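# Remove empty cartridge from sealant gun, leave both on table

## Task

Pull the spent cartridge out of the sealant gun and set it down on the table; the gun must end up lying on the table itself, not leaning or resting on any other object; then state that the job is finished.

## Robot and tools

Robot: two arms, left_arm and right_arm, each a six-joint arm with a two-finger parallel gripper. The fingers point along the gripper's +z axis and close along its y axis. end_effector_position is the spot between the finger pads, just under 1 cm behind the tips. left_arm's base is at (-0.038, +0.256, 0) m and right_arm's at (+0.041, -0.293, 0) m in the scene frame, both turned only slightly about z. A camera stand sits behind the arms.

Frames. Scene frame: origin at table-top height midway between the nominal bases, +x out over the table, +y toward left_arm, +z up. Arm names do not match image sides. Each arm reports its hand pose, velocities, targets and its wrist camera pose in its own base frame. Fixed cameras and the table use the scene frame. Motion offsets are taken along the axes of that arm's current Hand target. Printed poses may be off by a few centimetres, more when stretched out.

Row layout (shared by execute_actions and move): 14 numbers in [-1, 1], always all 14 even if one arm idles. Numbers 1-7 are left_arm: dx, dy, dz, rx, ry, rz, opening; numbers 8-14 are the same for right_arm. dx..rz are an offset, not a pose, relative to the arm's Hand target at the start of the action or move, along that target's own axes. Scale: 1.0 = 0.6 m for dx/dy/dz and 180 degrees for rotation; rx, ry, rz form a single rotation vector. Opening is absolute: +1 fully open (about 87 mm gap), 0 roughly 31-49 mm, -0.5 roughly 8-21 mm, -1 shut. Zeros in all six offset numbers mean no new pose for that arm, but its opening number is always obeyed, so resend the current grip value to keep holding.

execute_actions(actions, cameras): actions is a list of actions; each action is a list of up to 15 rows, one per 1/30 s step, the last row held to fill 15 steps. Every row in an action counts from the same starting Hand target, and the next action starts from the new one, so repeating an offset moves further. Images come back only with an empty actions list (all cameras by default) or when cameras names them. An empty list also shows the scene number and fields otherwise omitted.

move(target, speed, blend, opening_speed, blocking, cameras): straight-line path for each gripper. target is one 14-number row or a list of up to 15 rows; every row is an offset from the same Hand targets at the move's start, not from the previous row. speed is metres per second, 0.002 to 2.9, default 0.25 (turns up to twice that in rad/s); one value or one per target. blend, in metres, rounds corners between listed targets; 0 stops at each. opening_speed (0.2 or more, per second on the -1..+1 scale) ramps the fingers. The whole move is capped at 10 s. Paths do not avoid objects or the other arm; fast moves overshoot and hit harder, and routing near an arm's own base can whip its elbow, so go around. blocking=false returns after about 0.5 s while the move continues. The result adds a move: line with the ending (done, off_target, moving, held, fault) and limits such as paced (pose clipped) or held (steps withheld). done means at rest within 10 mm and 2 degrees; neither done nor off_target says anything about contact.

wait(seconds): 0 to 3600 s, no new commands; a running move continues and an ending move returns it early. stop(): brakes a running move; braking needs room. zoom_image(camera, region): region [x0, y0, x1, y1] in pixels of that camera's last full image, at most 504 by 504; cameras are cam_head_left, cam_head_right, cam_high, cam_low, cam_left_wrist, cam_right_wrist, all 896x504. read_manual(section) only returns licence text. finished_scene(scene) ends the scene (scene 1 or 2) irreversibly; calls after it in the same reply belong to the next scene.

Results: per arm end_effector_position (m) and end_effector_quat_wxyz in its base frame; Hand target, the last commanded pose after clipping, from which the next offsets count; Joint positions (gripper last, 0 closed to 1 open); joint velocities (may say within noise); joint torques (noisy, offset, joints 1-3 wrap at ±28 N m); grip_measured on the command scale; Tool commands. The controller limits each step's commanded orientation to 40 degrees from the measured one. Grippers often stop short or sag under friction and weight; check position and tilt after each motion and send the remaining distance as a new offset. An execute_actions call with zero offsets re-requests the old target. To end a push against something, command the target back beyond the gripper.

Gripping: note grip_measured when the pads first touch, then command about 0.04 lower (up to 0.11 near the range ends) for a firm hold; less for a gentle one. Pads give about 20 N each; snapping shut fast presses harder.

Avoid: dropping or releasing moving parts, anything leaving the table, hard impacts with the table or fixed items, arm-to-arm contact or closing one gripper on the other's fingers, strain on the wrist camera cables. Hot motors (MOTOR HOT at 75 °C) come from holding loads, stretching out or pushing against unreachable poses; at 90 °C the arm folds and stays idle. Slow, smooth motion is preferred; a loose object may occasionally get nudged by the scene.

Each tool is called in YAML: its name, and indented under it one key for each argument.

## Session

execute_actions:
  actions: []

zoom_image:
  camera: "cam_high"
  region: [330, 160, 630, 430]

Scene clock: 0.00 s.
left_arm: end_effector_position=(+0.2674, -0.1028, +0.2809) grip_measured=+1.000 end_effector_quat_wxyz=(+0.534, +0.001, +0.826, -0.181) | right_arm: end_effector_position=(+0.2425, -0.0152, +0.2202) grip_measured=+1.000 end_effector_quat_wxyz=(+0.542, +0.053, +0.802, +0.245)
Joint positions: left_arm=[-0.311 0.812 0.994 -0.556 0.017 -0.32 1] | right_arm=[-0.714 0.75 0.723 -0.545 -0.998 -0.005 1]
Joint velocities: within noise
Joint torques (N m): no reading
Heat: left arm: 31 °C; right arm: 30 °C.
Hand target: left_arm +0.2679, -0.1029, +0.2859; +0.539, +0.001, +0.822, -0.183 | right_arm +0.2423, -0.0151, +0.2213; +0.541, +0.054, +0.803, +0.245
Tool commands: left_gripper/opening=+1.0 right_gripper/opening=+1.0
camera_calibration:
cam_left_wrist: T_world_to_cam=[[-0.19218, -0.92041, 0.34045, -0.14427], [-0.9111, 0.03844, -0.41039, 0.3996], [0.36464, -0.38905, -0.84598, 0.24488]] pos_world=[0.24705, -0.05287, 0.42027]
cam_right_wrist: T_world_to_cam=[[0.18727, -0.83221, -0.52188, 0.06938], [-0.97067, -0.07525, -0.22832, 0.29317], [0.15074, 0.54934, -0.82189, 0.28985]] pos_world=[0.22789, -0.07942, 0.34137]

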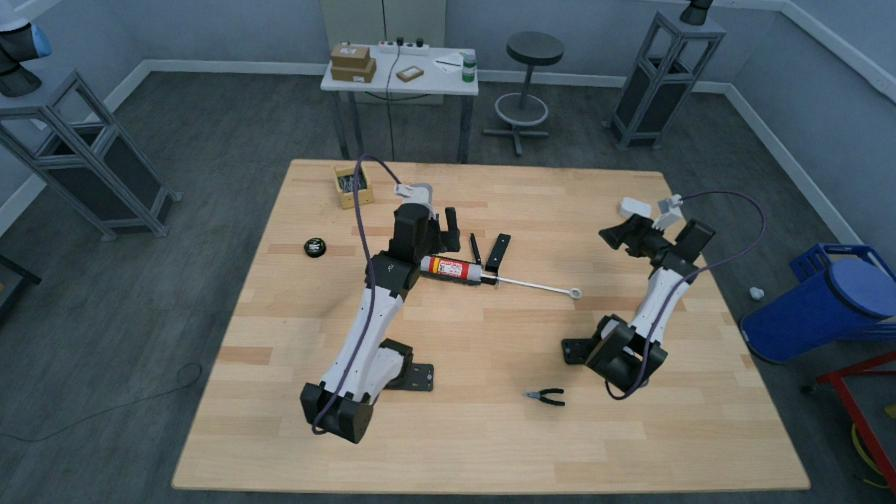

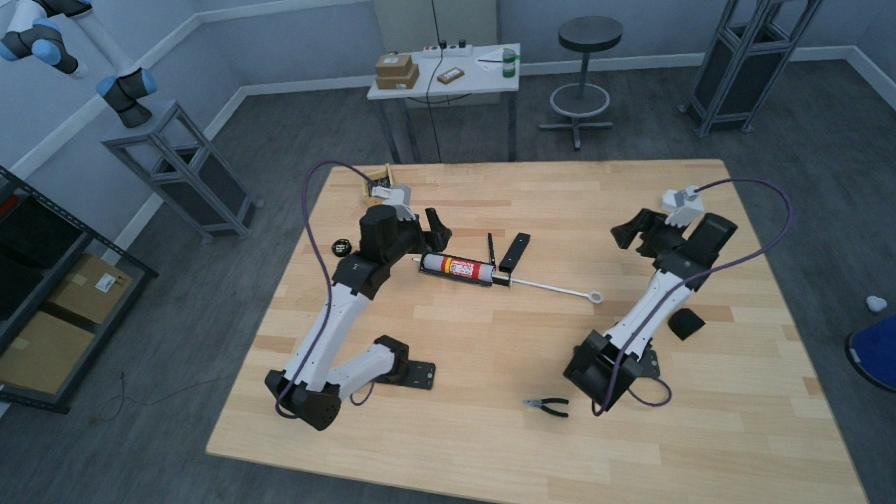

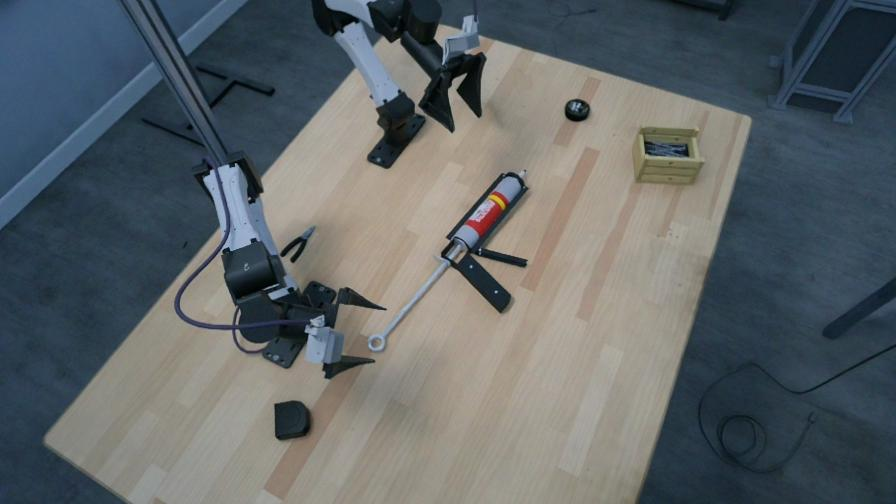

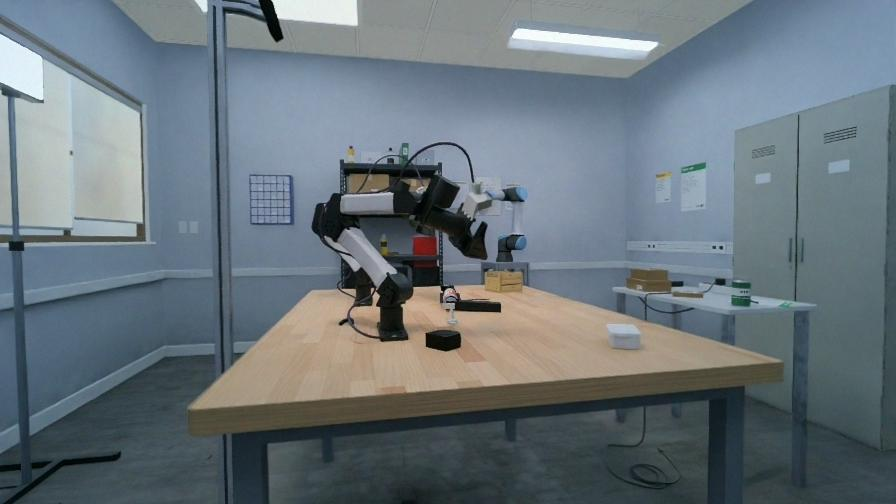

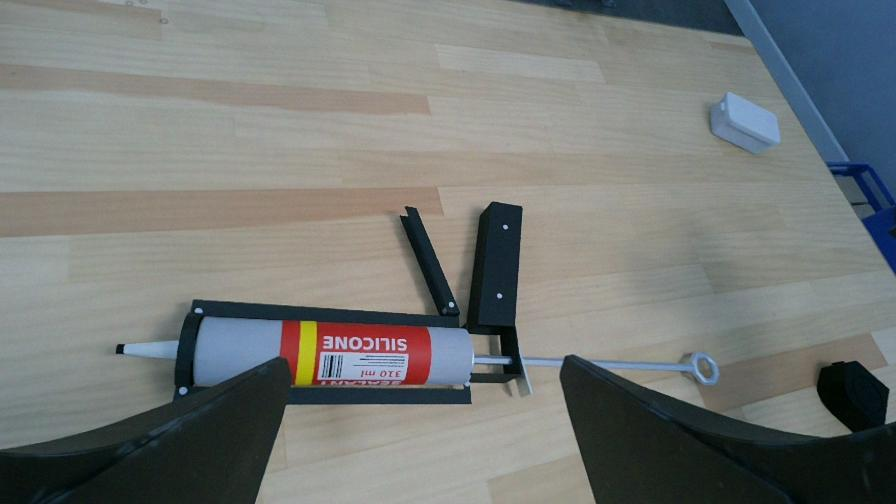

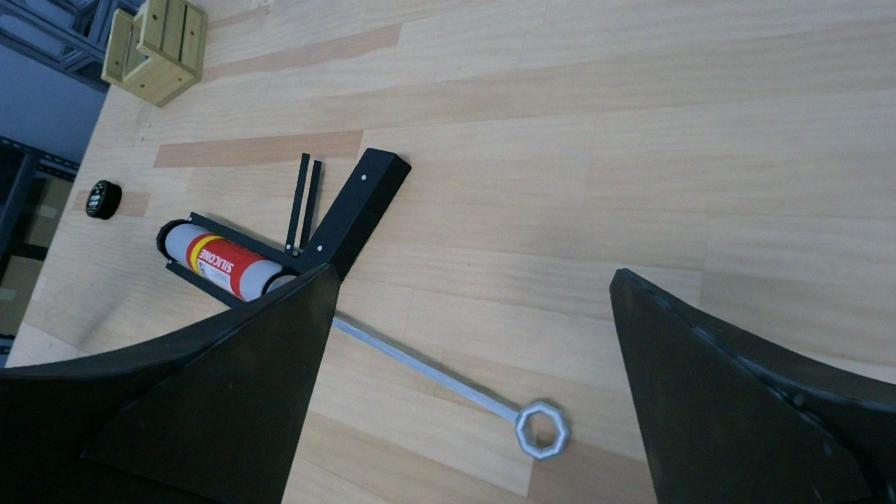

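Scaled by 1.680 from the camera's image (finer frame: 1280x720).

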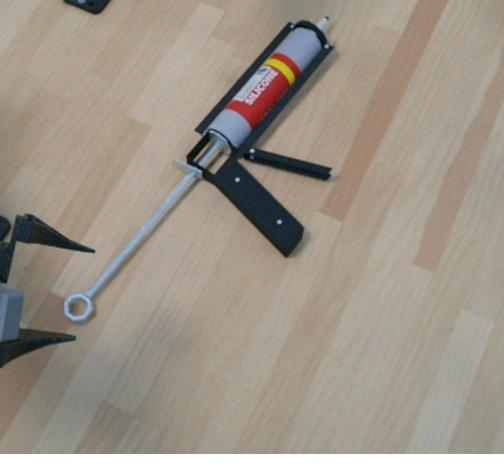

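zoom_image:
  camera: "cam_left_wrist"
  region: [400, 280, 580, 420]

zoom_image:
  camera: "cam_right_wrist"
  region: [140, 140, 440, 330]

Scaled by 2.800 from the camera's image (finer frame: 1280x720).

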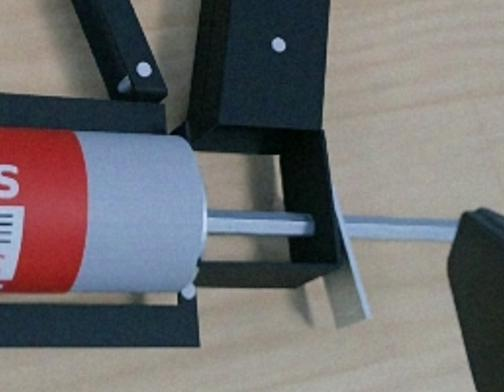

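Scaled by 1.680 from the camera's image (finer frame: 1280x720).

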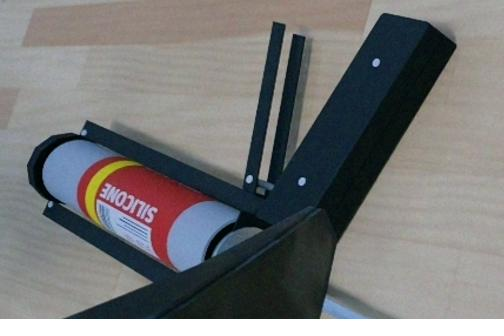

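move:
  target: [0.232,0.0205,0.202,0.2135,0.373,0.4646,0.6,0,0,0,0,0,0,1]
  speed: 0.35
  cameras: ["cam_left_wrist"]

Scene clock: 37.80 s.
left_arm: end_effector_position=(+0.3146, -0.1528, +0.1140) grip_measured=+0.600 end_effector_quat_wxyz=(-0.001, +0.745, +0.667, -0.003) | right_arm: end_effector_position=(+0.2425, -0.0152, +0.2202) grip_measured=+1.000 end_effector_quat_wxyz=(+0.542, +0.053, +0.802, +0.245)
Joint positions: left_arm=[-0.557 1.938 1.712 -1.349 0.006 1.125 0.8] | right_arm=[-0.714 0.75 0.723 -0.545 -0.998 -0.005 1]
Joint torques (N m): left_arm=[-0.06 -7.86 7.66 0.32 -0.04 0.17] | right_arm=[-0.42 0.18 7.17 1.55 -0.13 -0.13]
Heat: left arm: 35 °C; right arm: 32 °C.
Hand target: left_arm +0.3193, -0.1552, +0.1161; +0.000, +0.750, +0.662, +0.000 | right_arm +0.2423, -0.0151, +0.2213; +0.541, +0.054, +0.803, +0.245
Off the commanded pose: left_arm 0.006 m, 1 deg | right_arm 0.001 m, 0 deg.
move: done
cam_left_wrist: T_world_to_cam=[[-0.99729, 0.06995, 0.02293, 0.31641], [0.06756, 0.74604, 0.66246, 0.05393], [0.02923, 0.66221, -0.74875, 0.32218]] pos_world=[0.30249, -0.27572, 0.19825]

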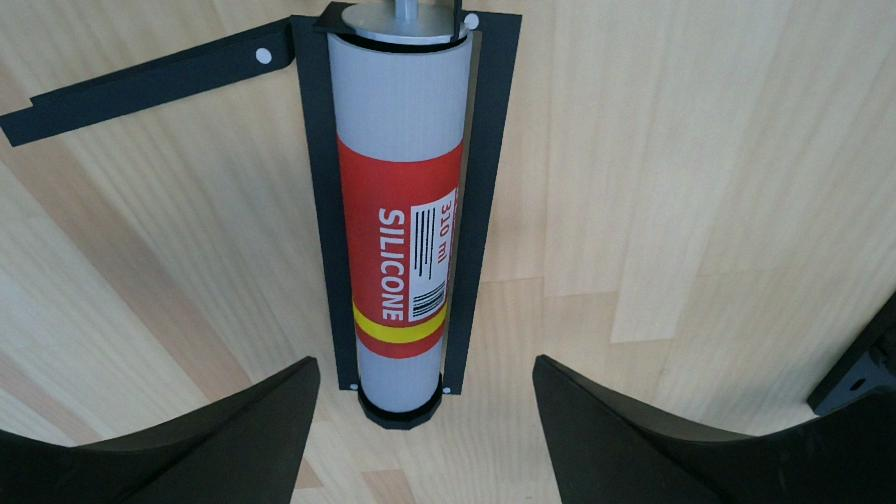

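move:
  target: [-0.003,0.02,0.13,0,0,0,0.25,0,0,0,0,0,0,1]
  speed: 0.15
  cameras: ["cam_left_wrist","cam_low"]

zoom_image:
  camera: "cam_low"
  region: [420, 260, 520, 335]

Scene clock: 53.10 s.
left_arm: end_effector_position=(+0.3294, -0.1615, +0.0446) grip_measured=+0.250 end_effector_quat_wxyz=(+0.005, +0.748, +0.663, -0.001) | right_arm: end_effector_position=(+0.2425, -0.0152, +0.2202) grip_measured=+1.000 end_effector_quat_wxyz=(+0.542, +0.053, +0.802, +0.245)
Joint positions: left_arm=[-0.557 2.02 1.553 -1.095 0.004 1.134 0.625] | right_arm=[-0.714 0.75 0.723 -0.545 -0.998 -0.005 1]
Joint torques (N m): left_arm=[0.77 -8.72 4.68 0.56 -0.01 0.18] | right_arm=[-0.42 0.18 7.17 1.55 -0.13 -0.13]
Heat: left arm: 34 °C; right arm: 33 °C.
Hand target: left_arm +0.3311, -0.1585, +0.0381; +0.000, +0.750, +0.662, +0.000 | right_arm +0.2423, -0.0151, +0.2213; +0.541, +0.054, +0.803, +0.245
Off the commanded pose: left_arm 0.007 m, 1 deg | right_arm 0.001 m, 0 deg.
move: done
cam_left_wrist: T_world_to_cam=[[-0.9968, 0.0792, 0.01077, 0.33528], [0.06664, 0.74913, 0.65906, 0.10637], [0.04413, 0.65767, -0.75201, 0.27004]] pos_world=[0.3152, -0.28383, 0.12936]
Images, in order (width x height): cam_low 896x504, cam_left_wrist 896x504.

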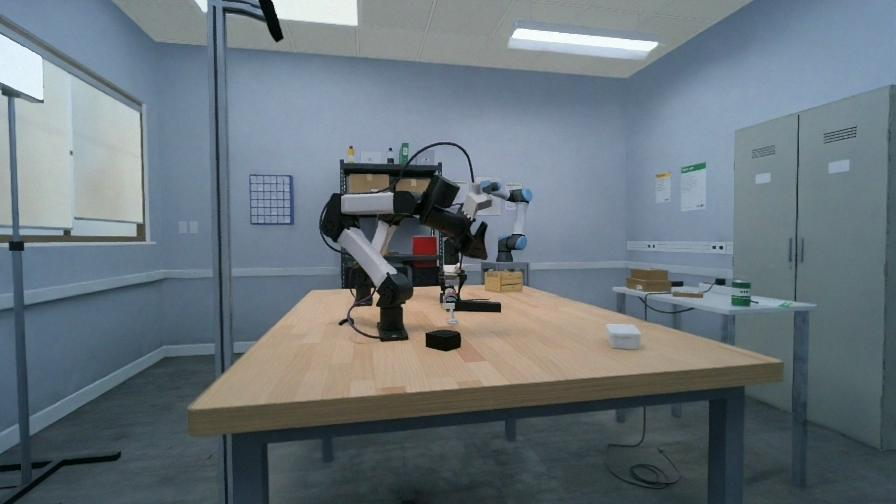

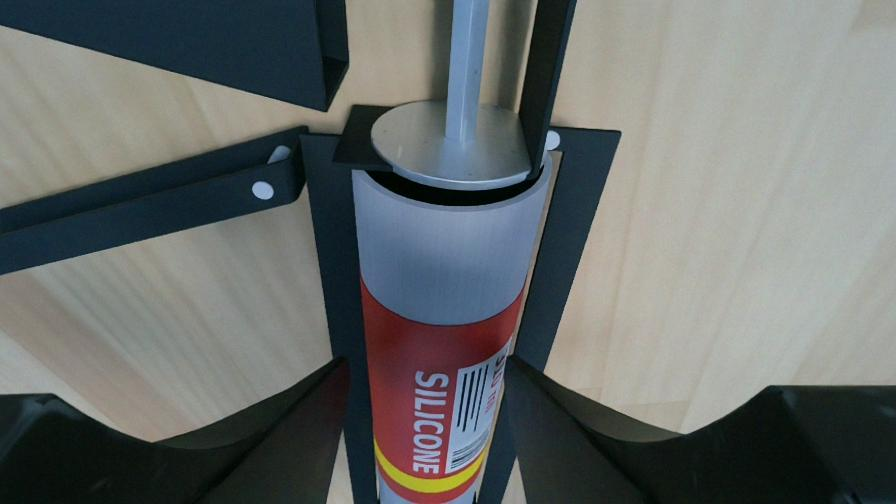

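Scaled by 5.040 from the camera's image (finer frame: 1280x720).

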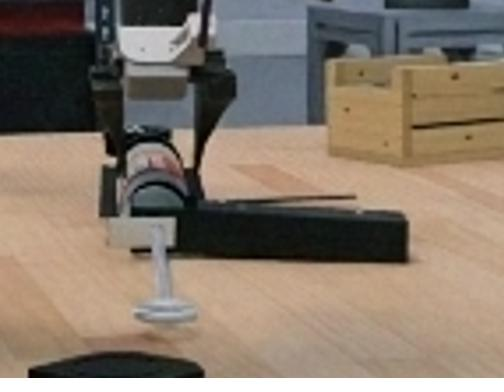

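move:
  target:
    - [0,-0.004,0.022,0,0,0,0.25,0,0,0,0,0,0,1]
    - [0,-0.004,0.022,0,0,0,-0.5,0,0,0,0,0,0,1]
  speed: 0.08
  opening_speed: 1
  cameras: ["cam_left_wrist","cam_low"]

zoom_image:
  camera: "cam_low"
  region: [420, 260, 520, 335]

Scene clock: 62.37 s.
left_arm: end_effector_position=(+0.3268, -0.1599, +0.0340) grip_measured=+0.188 end_effector_quat_wxyz=(+0.004, +0.748, +0.663, -0.001) | right_arm: end_effector_position=(+0.2425, -0.0152, +0.2202) grip_measured=+1.000 end_effector_quat_wxyz=(+0.542, +0.053, +0.802, +0.245)
Joint positions: left_arm=[-0.557 2.02 1.509 -1.053 0.004 1.134 0.594] | right_arm=[-0.714 0.75 0.723 -0.545 -0.998 -0.005 1]
Joint torques (N m): left_arm=[0.51 -8.13 4.41 0.66 -0.01 0.16] | right_arm=[-0.43 0.18 7.17 1.55 -0.13 -0.12]
Heat: left arm: 34 °C; right arm: 34 °C.
Hand target: left_arm +0.3287, -0.1582, +0.0249; +0.000, +0.750, +0.662, +0.000 | right_arm +0.2423, -0.0151, +0.2213; +0.541, +0.054, +0.803, +0.245
Off the commanded pose: left_arm 0.009 m, 1 deg | right_arm 0.001 m, 0 deg.
move: done
cam_left_wrist: T_world_to_cam=[[-0.99679, 0.07918, 0.01192, 0.33263], [0.06734, 0.74836, 0.65987, 0.11185], [0.04333, 0.65855, -0.75129, 0.26147]] pos_world=[0.3127, -0.28223, 0.11866]
Images, in order (width x height): cam_low 896x504, cam_left_wrist 896x504.

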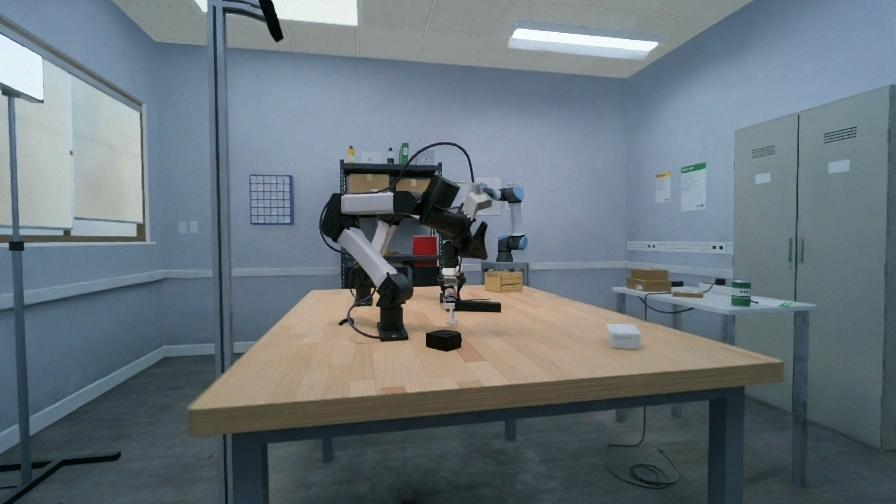

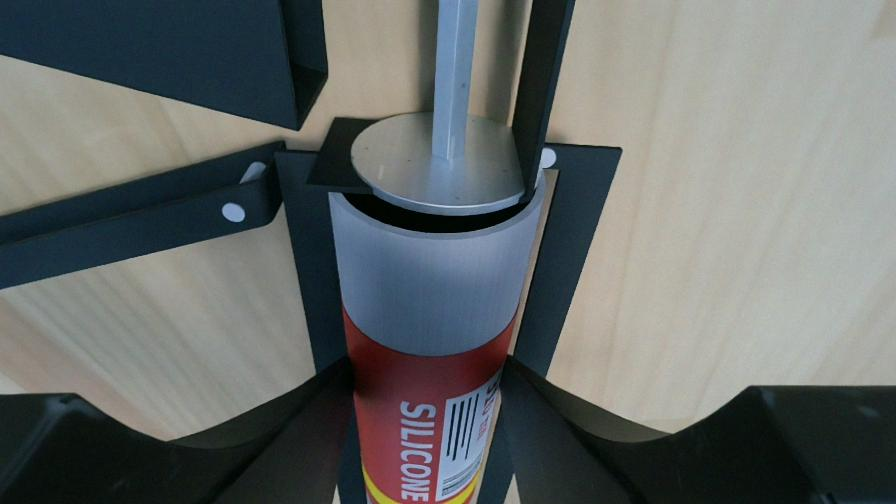

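Scaled by 5.040 from the camera's image (finer frame: 1280x720).

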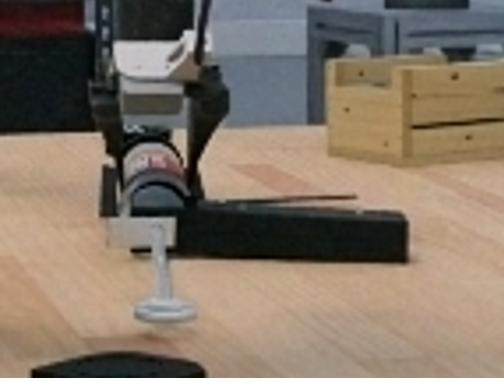

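move:
  target:
    - [0.003,0,-0.04,0,-0.044,0,-0.5,0,0,0,0,0,0,1]
    - [0.01,0,-0.078,0,-0.088,0,-0.5,0,0,0,0,0,0,1]
  speed: 0.06
  blend: [0.01,0]
  cameras: ["cam_left_wrist","cam_low","cam_high"]

zoom_image:
  camera: "cam_high"
  region: [350, 140, 560, 360]

zoom_image:
  camera: "cam_low"
  region: [420, 260, 520, 335]

Scene clock: 74.93 s.
left_arm: end_effector_position=(+0.3297, -0.1513, +0.0587) grip_measured=+0.188 end_effector_quat_wxyz=(+0.074, +0.740, +0.660, -0.102) | right_arm: end_effector_position=(+0.2425, -0.0152, +0.2202) grip_measured=+1.000 end_effector_quat_wxyz=(+0.542, +0.053, +0.802, +0.245)
Joint positions: left_arm=[-0.418 1.937 1.509 -1.092 0.247 1.261 0.594] | right_arm=[-0.714 0.75 0.723 -0.545 -0.998 -0.005 1]
Joint torques (N m): left_arm=[0.66 -12.71 5.41 0.43 0.36 0.2] | right_arm=[-0.42 0.18 7.19 1.55 -0.13 -0.13]
Heat: left arm: 36 °C; right arm: 34 °C.
Hand target: left_arm +0.3295, -0.1522, +0.0717; +0.091, +0.742, +0.656, -0.103 | right_arm +0.2423, -0.0151, +0.2213; +0.541, +0.054, +0.803, +0.245
Off the commanded pose: left_arm 0.013 m, 2 deg | right_arm 0.001 m, 0 deg.
move: off_target (left_arm)
cam_left_wrist: T_world_to_cam=[[-0.99532, 0.08169, 0.05163, 0.33213], [0.0963, 0.88316, 0.45907, 0.11161], [-0.0081, 0.46189, -0.8869, 0.26943]] pos_world=[0.32201, -0.25015, 0.17057]
Images, in order (width x height): cam_high 896x504, cam_low 896x504, cam_left_wrist 896x504.

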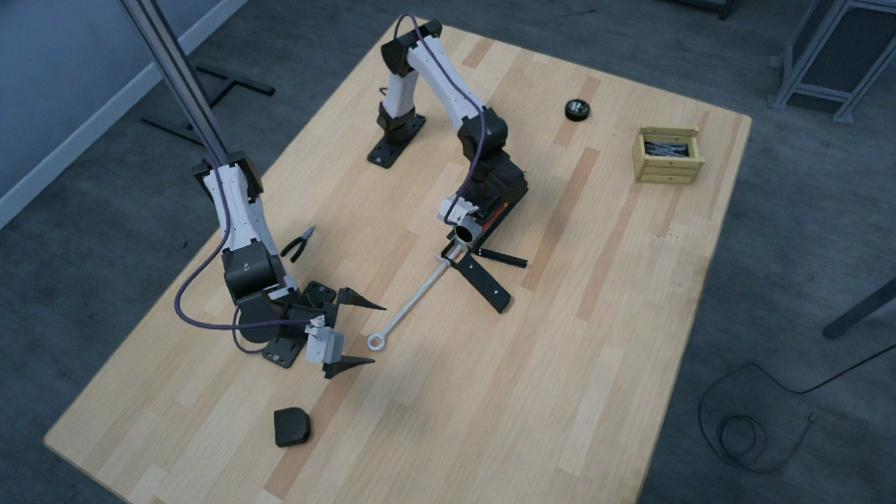

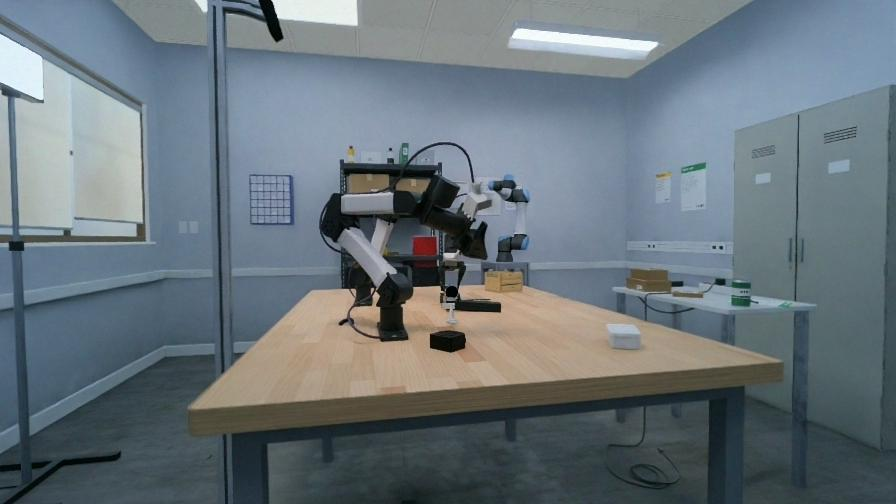

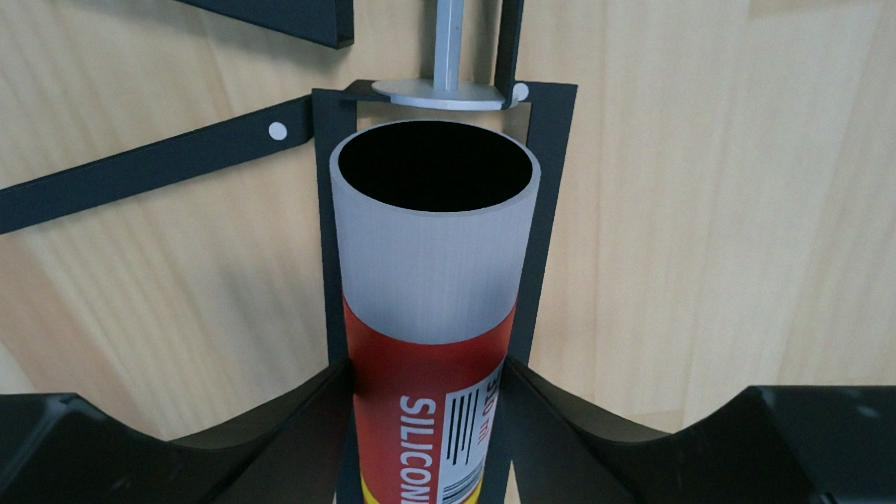

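Scaled by 2.291 from the camera's image (finer frame: 1280x720).

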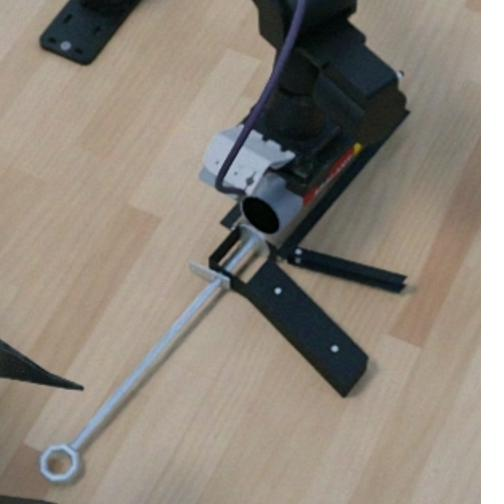

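Scaled by 5.040 from the camera's image (finer frame: 1280x720).

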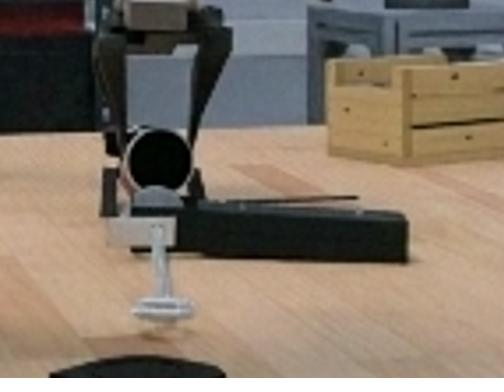

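move:
  target:
    - [-0.001,0,-0.041,0,-0.03,0,-0.5,0,0,0,0,0,0,1]
    - [-0.142,0,-0.055,0,-0.03,0,-0.5,0,0,0,0,0,0,1]
  speed: 0.08
  cameras: ["cam_left_wrist","cam_high"]

zoom_image:
  camera: "cam_high"
  region: [350, 140, 560, 360]

Scene clock: 88.93 s.
left_arm: end_effector_position=(+0.3155, -0.2223, +0.1236) grip_measured=+0.184 end_effector_quat_wxyz=(+0.119, +0.738, +0.649, -0.142) | right_arm: end_effector_position=(+0.2425, -0.0152, +0.2202) grip_measured=+1.000 end_effector_quat_wxyz=(+0.542, +0.053, +0.802, +0.245)
Joint positions: left_arm=[-0.553 1.932 1.751 -1.238 0.342 1.12 0.592] | right_arm=[-0.714 0.75 0.723 -0.545 -0.998 -0.005 1]
Joint torques (N m): left_arm=[0.06 -8.09 8.12 0.65 0.16 0.02] | right_arm=[-0.43 0.18 7.17 1.55 -0.13 -0.13]
Heat: left arm: 42 °C; right arm: 34 °C.
Hand target: left_arm +0.3204, -0.2246, +0.1266; +0.122, +0.737, +0.651, -0.138 | right_arm +0.2423, -0.0151, +0.2213; +0.541, +0.054, +0.803, +0.245
Off the commanded pose: left_arm 0.006 m, 1 deg | right_arm 0.001 m, 0 deg.
move: done
cam_left_wrist: T_world_to_cam=[[-0.9945, 0.09729, 0.03879, 0.3252], [0.10471, 0.93194, 0.34717, 0.16793], [-0.00237, 0.34932, -0.937, 0.33904]] pos_world=[0.30663, -0.30657, 0.24677]
Images, in order (width x height): cam_high 896x504, cam_left_wrist 896x504.

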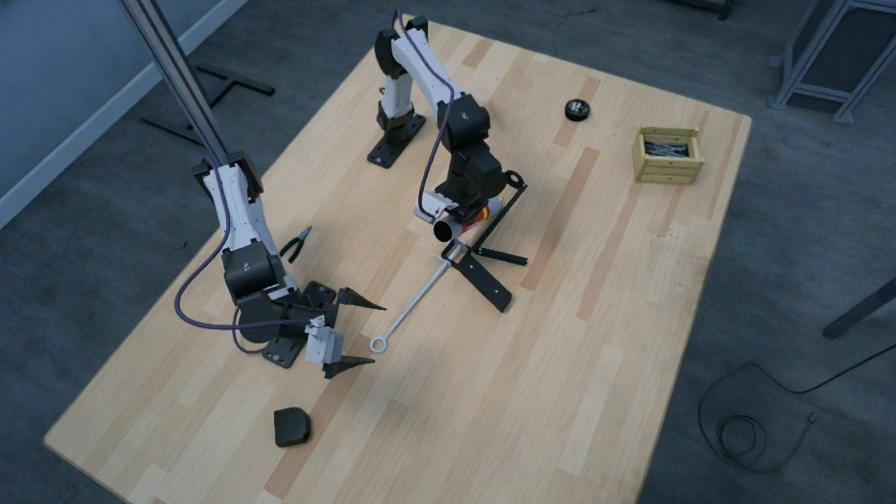

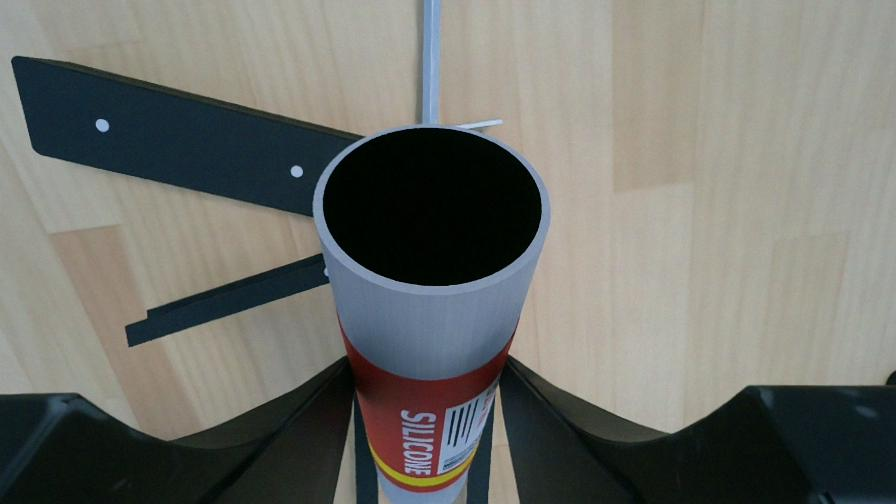

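Scaled by 2.291 from the camera's image (finer frame: 1280x720).

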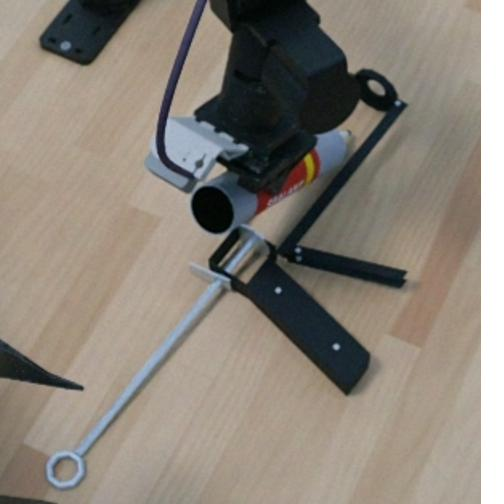

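move:
  target:
    - [-0.048,0,-0.124,0,0,0,-0.5,0,0,0,0,0,0,1]
    - [0.277,0.175,-0.251,0,0.118,0,-0.5,0,0,0,0,0,0,1]
    - [0.3745,0.175,0.0005,0,0.118,0,-0.5,0,0,0,0,0,0,1]
  speed: [0.12,0.2,0.12]
  blend: [0.02,0.02,0]
  cameras: ["cam_left_wrist","cam_low","cam_high"]

zoom_image:
  camera: "cam_low"
  region: [420, 260, 540, 335]

Scene clock: 106.03 s.
left_arm: end_effector_position=(+0.4491, -0.0316, +0.0460) grip_measured=+0.184 end_effector_quat_wxyz=(-0.002, +0.748, +0.664, -0.004) | right_arm: end_effector_position=(+0.2425, -0.0152, +0.2202) grip_measured=+1.000 end_effector_quat_wxyz=(+0.542, +0.053, +0.802, +0.245)
Joint positions: left_arm=[-0.161 2.321 2.037 -1.295 0.004 1.529 0.592] | right_arm=[-0.714 0.75 0.723 -0.545 -0.998 -0.005 1]
Joint torques (N m): left_arm=[0.43 -12.72 4.48 0.51 -0.01 0.15] | right_arm=[-0.43 0.18 7.17 1.55 -0.13 -0.13]
Heat: left arm: 42 °C; right arm: 35 °C.
Hand target: left_arm +0.4506, -0.0298, +0.0451; +0.000, +0.750, +0.662, +0.000 | right_arm +0.2423, -0.0151, +0.2213; +0.541, +0.054, +0.803, +0.245
Off the commanded pose: left_arm 0.003 m, 1 deg | right_arm 0.001 m, 0 deg.
move: done
cam_left_wrist: T_world_to_cam=[[-0.99662, 0.07835, 0.02448, 0.44354], [0.07487, 0.74544, 0.66235, -0.00394], [0.03365, 0.66195, -0.74879, 0.18509]] pos_world=[0.43611, -0.15434, 0.13035]
Images, in order (width x height): cam_high 896x504, cam_low 896x504, cam_left_wrist 896x504.

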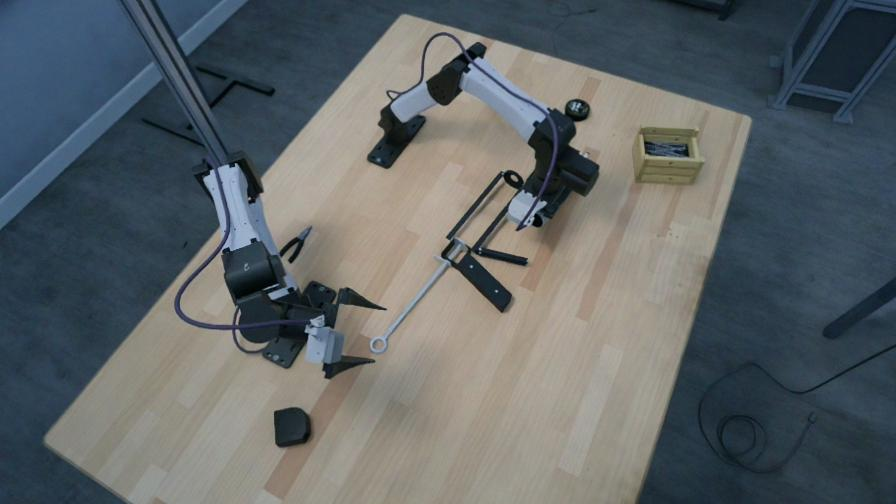

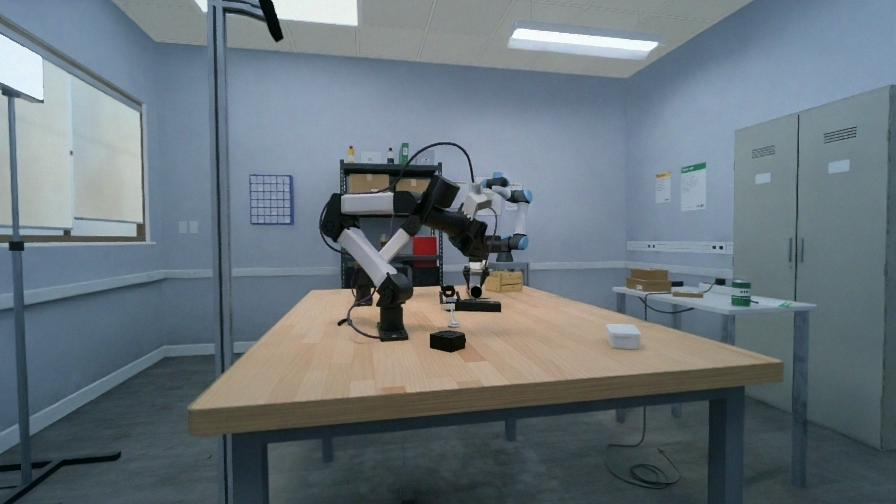

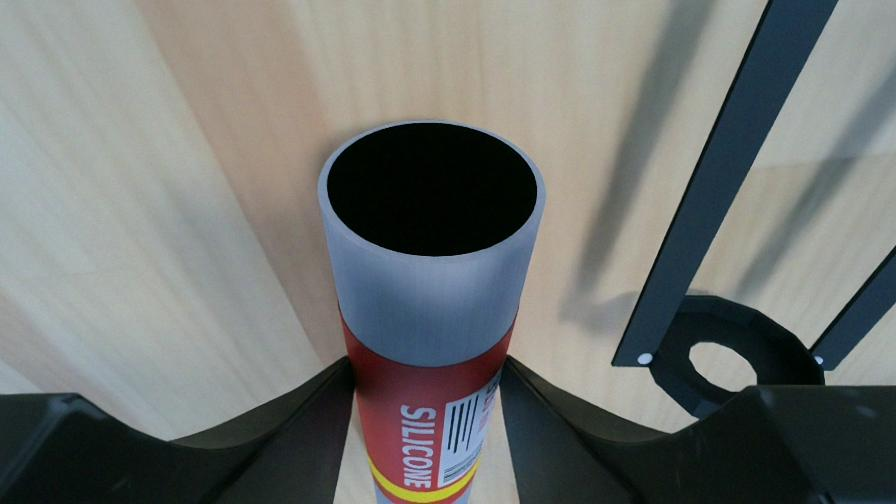

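Scaled by 4.200 from the camera's image (finer frame: 1280x720).

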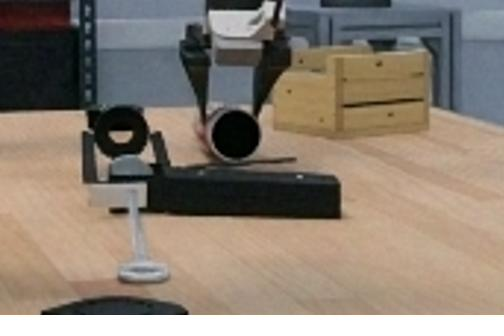

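move:
  target: [0,0,0.028,0,0,0,-0.5,0,0,0,0,0,0,1]
  speed: 0.04
  cameras: ["cam_low","cam_left_wrist"]

zoom_image:
  camera: "cam_low"
  region: [440, 260, 520, 320]

Scene clock: 118.83 s.
left_arm: end_effector_position=(+0.4485, -0.0312, +0.0345) grip_measured=+0.183 end_effector_quat_wxyz=(-0.002, +0.748, +0.664, -0.003) | right_arm: end_effector_position=(+0.2425, -0.0152, +0.2202) grip_measured=+1.000 end_effector_quat_wxyz=(+0.542, +0.053, +0.802, +0.245)
Joint positions: left_arm=[-0.161 2.321 1.991 -1.248 0.002 1.529 0.591] | right_arm=[-0.714 0.75 0.723 -0.545 -0.998 -0.005 1]
Joint torques (N m): left_arm=[0.42 -12.05 3.71 0.68 0.02 0.15] | right_arm=[-0.42 0.17 7.17 1.55 -0.13 -0.13]
Heat: left arm: 44 °C; right arm: 35 °C.
Hand target: left_arm +0.4505, -0.0298, +0.0283; +0.000, +0.750, +0.662, +0.000 | right_arm +0.2423, -0.0151, +0.2213; +0.541, +0.054, +0.803, +0.245
Off the commanded pose: left_arm 0.007 m, 1 deg | right_arm 0.001 m, 0 deg.
move: done
cam_left_wrist: T_world_to_cam=[[-0.99665, 0.0783, 0.02355, 0.44333], [0.07416, 0.74428, 0.66373, 0.00374], [0.03445, 0.66326, -0.7476, 0.17586]] pos_world=[0.43551, -0.15414, 0.11855]

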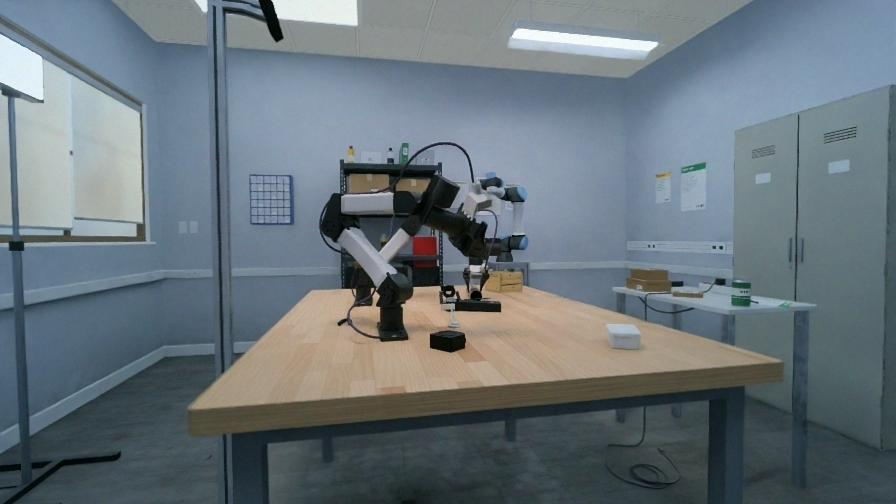

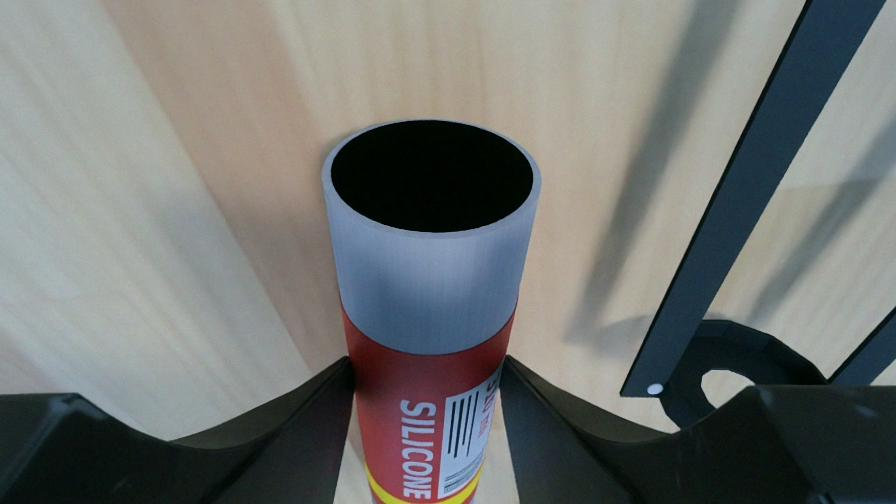

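Scaled by 6.300 from the camera's image (finer frame: 1280x720).

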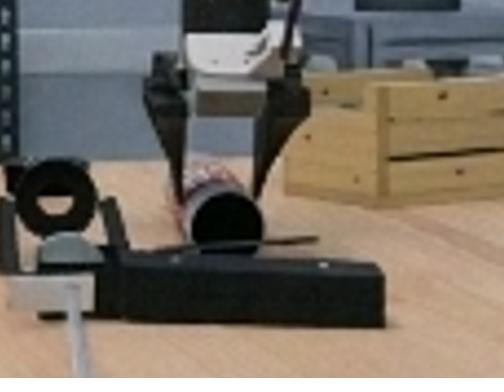

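move:
  target:
    - [0,0,0.01,0,0,0,-0.5,0,0,0,0,0,0,1]
    - [0,0,0.01,0,0,0,0.6,0,0,0,0,0,0,1]
    - [0,0,-0.15,0,0,0,0.6,0,0,0,0,0,0,1]
  speed: [0.03,0.03,0.1]
  opening_speed: 0.5
  cameras: ["cam_low","cam_high","cam_left_wrist","cam_head_left"]

zoom_image:
  camera: "cam_low"
  region: [420, 260, 540, 335]

Scene clock: 131.80 s.
left_arm: end_effector_position=(+0.4479, -0.0309, +0.1187) grip_measured=+0.600 end_effector_quat_wxyz=(+0.007, +0.748, +0.663, +0.006) | right_arm: end_effector_position=(+0.2425, -0.0152, +0.2202) grip_measured=+1.000 end_effector_quat_wxyz=(+0.542, +0.053, +0.802, +0.245)
Joint positions: left_arm=[-0.162 2.318 2.322 -1.556 -0.002 1.529 0.8] | right_arm=[-0.714 0.75 0.723 -0.545 -0.998 -0.005 1]
Joint torques (N m): left_arm=[0.46 -10.62 7.06 0.31 0.04 0.16] | right_arm=[-0.43 0.18 7.17 1.55 -0.13 -0.12]
Heat: left arm: 45 °C; right arm: 35 °C.
Hand target: left_arm +0.4505, -0.0298, +0.1182; +0.000, +0.749, +0.662, +0.000 | right_arm +0.2423, -0.0151, +0.2213; +0.541, +0.054, +0.803, +0.245
Off the commanded pose: left_arm 0.003 m, 1 deg | right_arm 0.001 m, 0 deg.
joint sent to its limit (left arm) — joint 4 (wrist pitch), lower limit. The joint targets still meet the commanded pose.
move: done; target 2's new opening was sent with left_arm's hand 0.012 m and 0 deg from that target
cam_left_wrist: T_world_to_cam=[[-0.99684, 0.07937, -0.0019, 0.44372], [0.058, 0.74444, 0.66517, -0.04519], [0.05421, 0.66295, -0.74669, 0.22967]] pos_world=[0.43249, -0.15384, 0.2024]
Images, in order (width x height): cam_head_left 896x504, cam_high 896x504, cam_low 896x504, cam_left_wrist 896x504.

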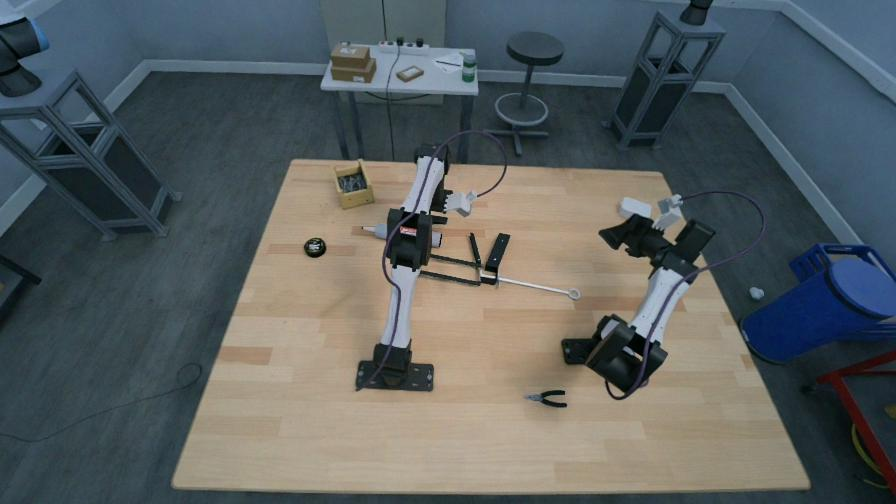

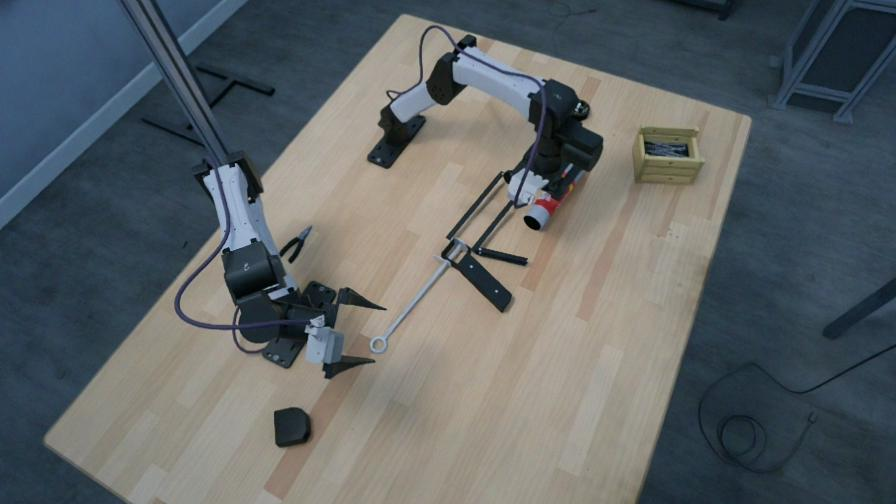

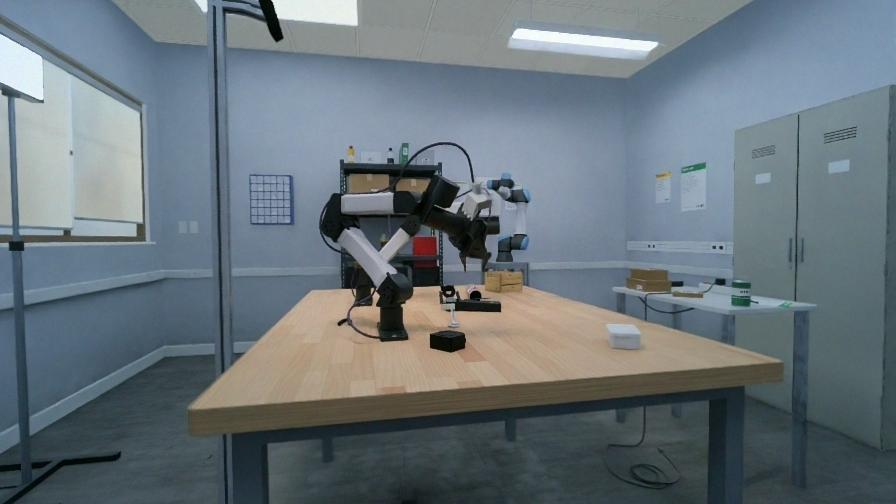

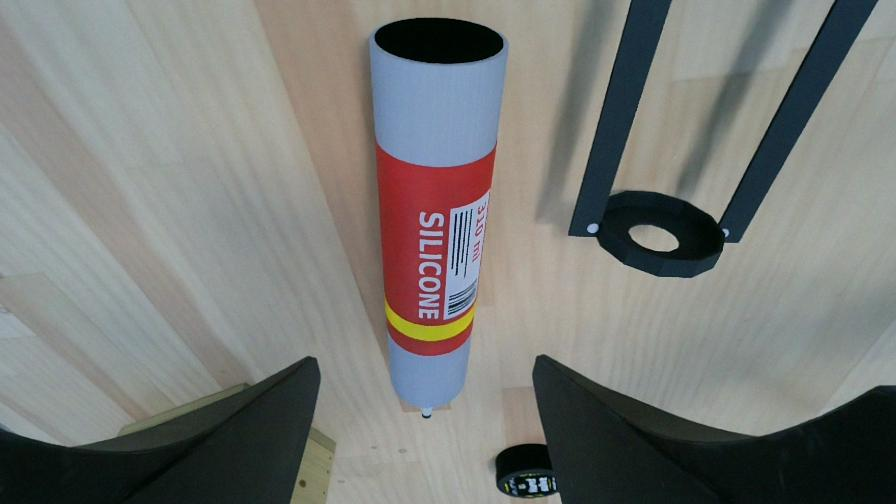

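Scaled by 4.200 from the camera's image (finer frame: 1280x720).

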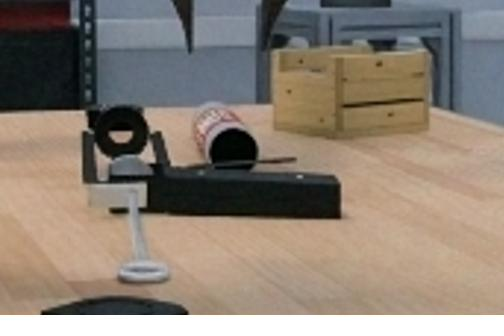

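finished_scene:
  scene: 2

The scene is finished: the task was done.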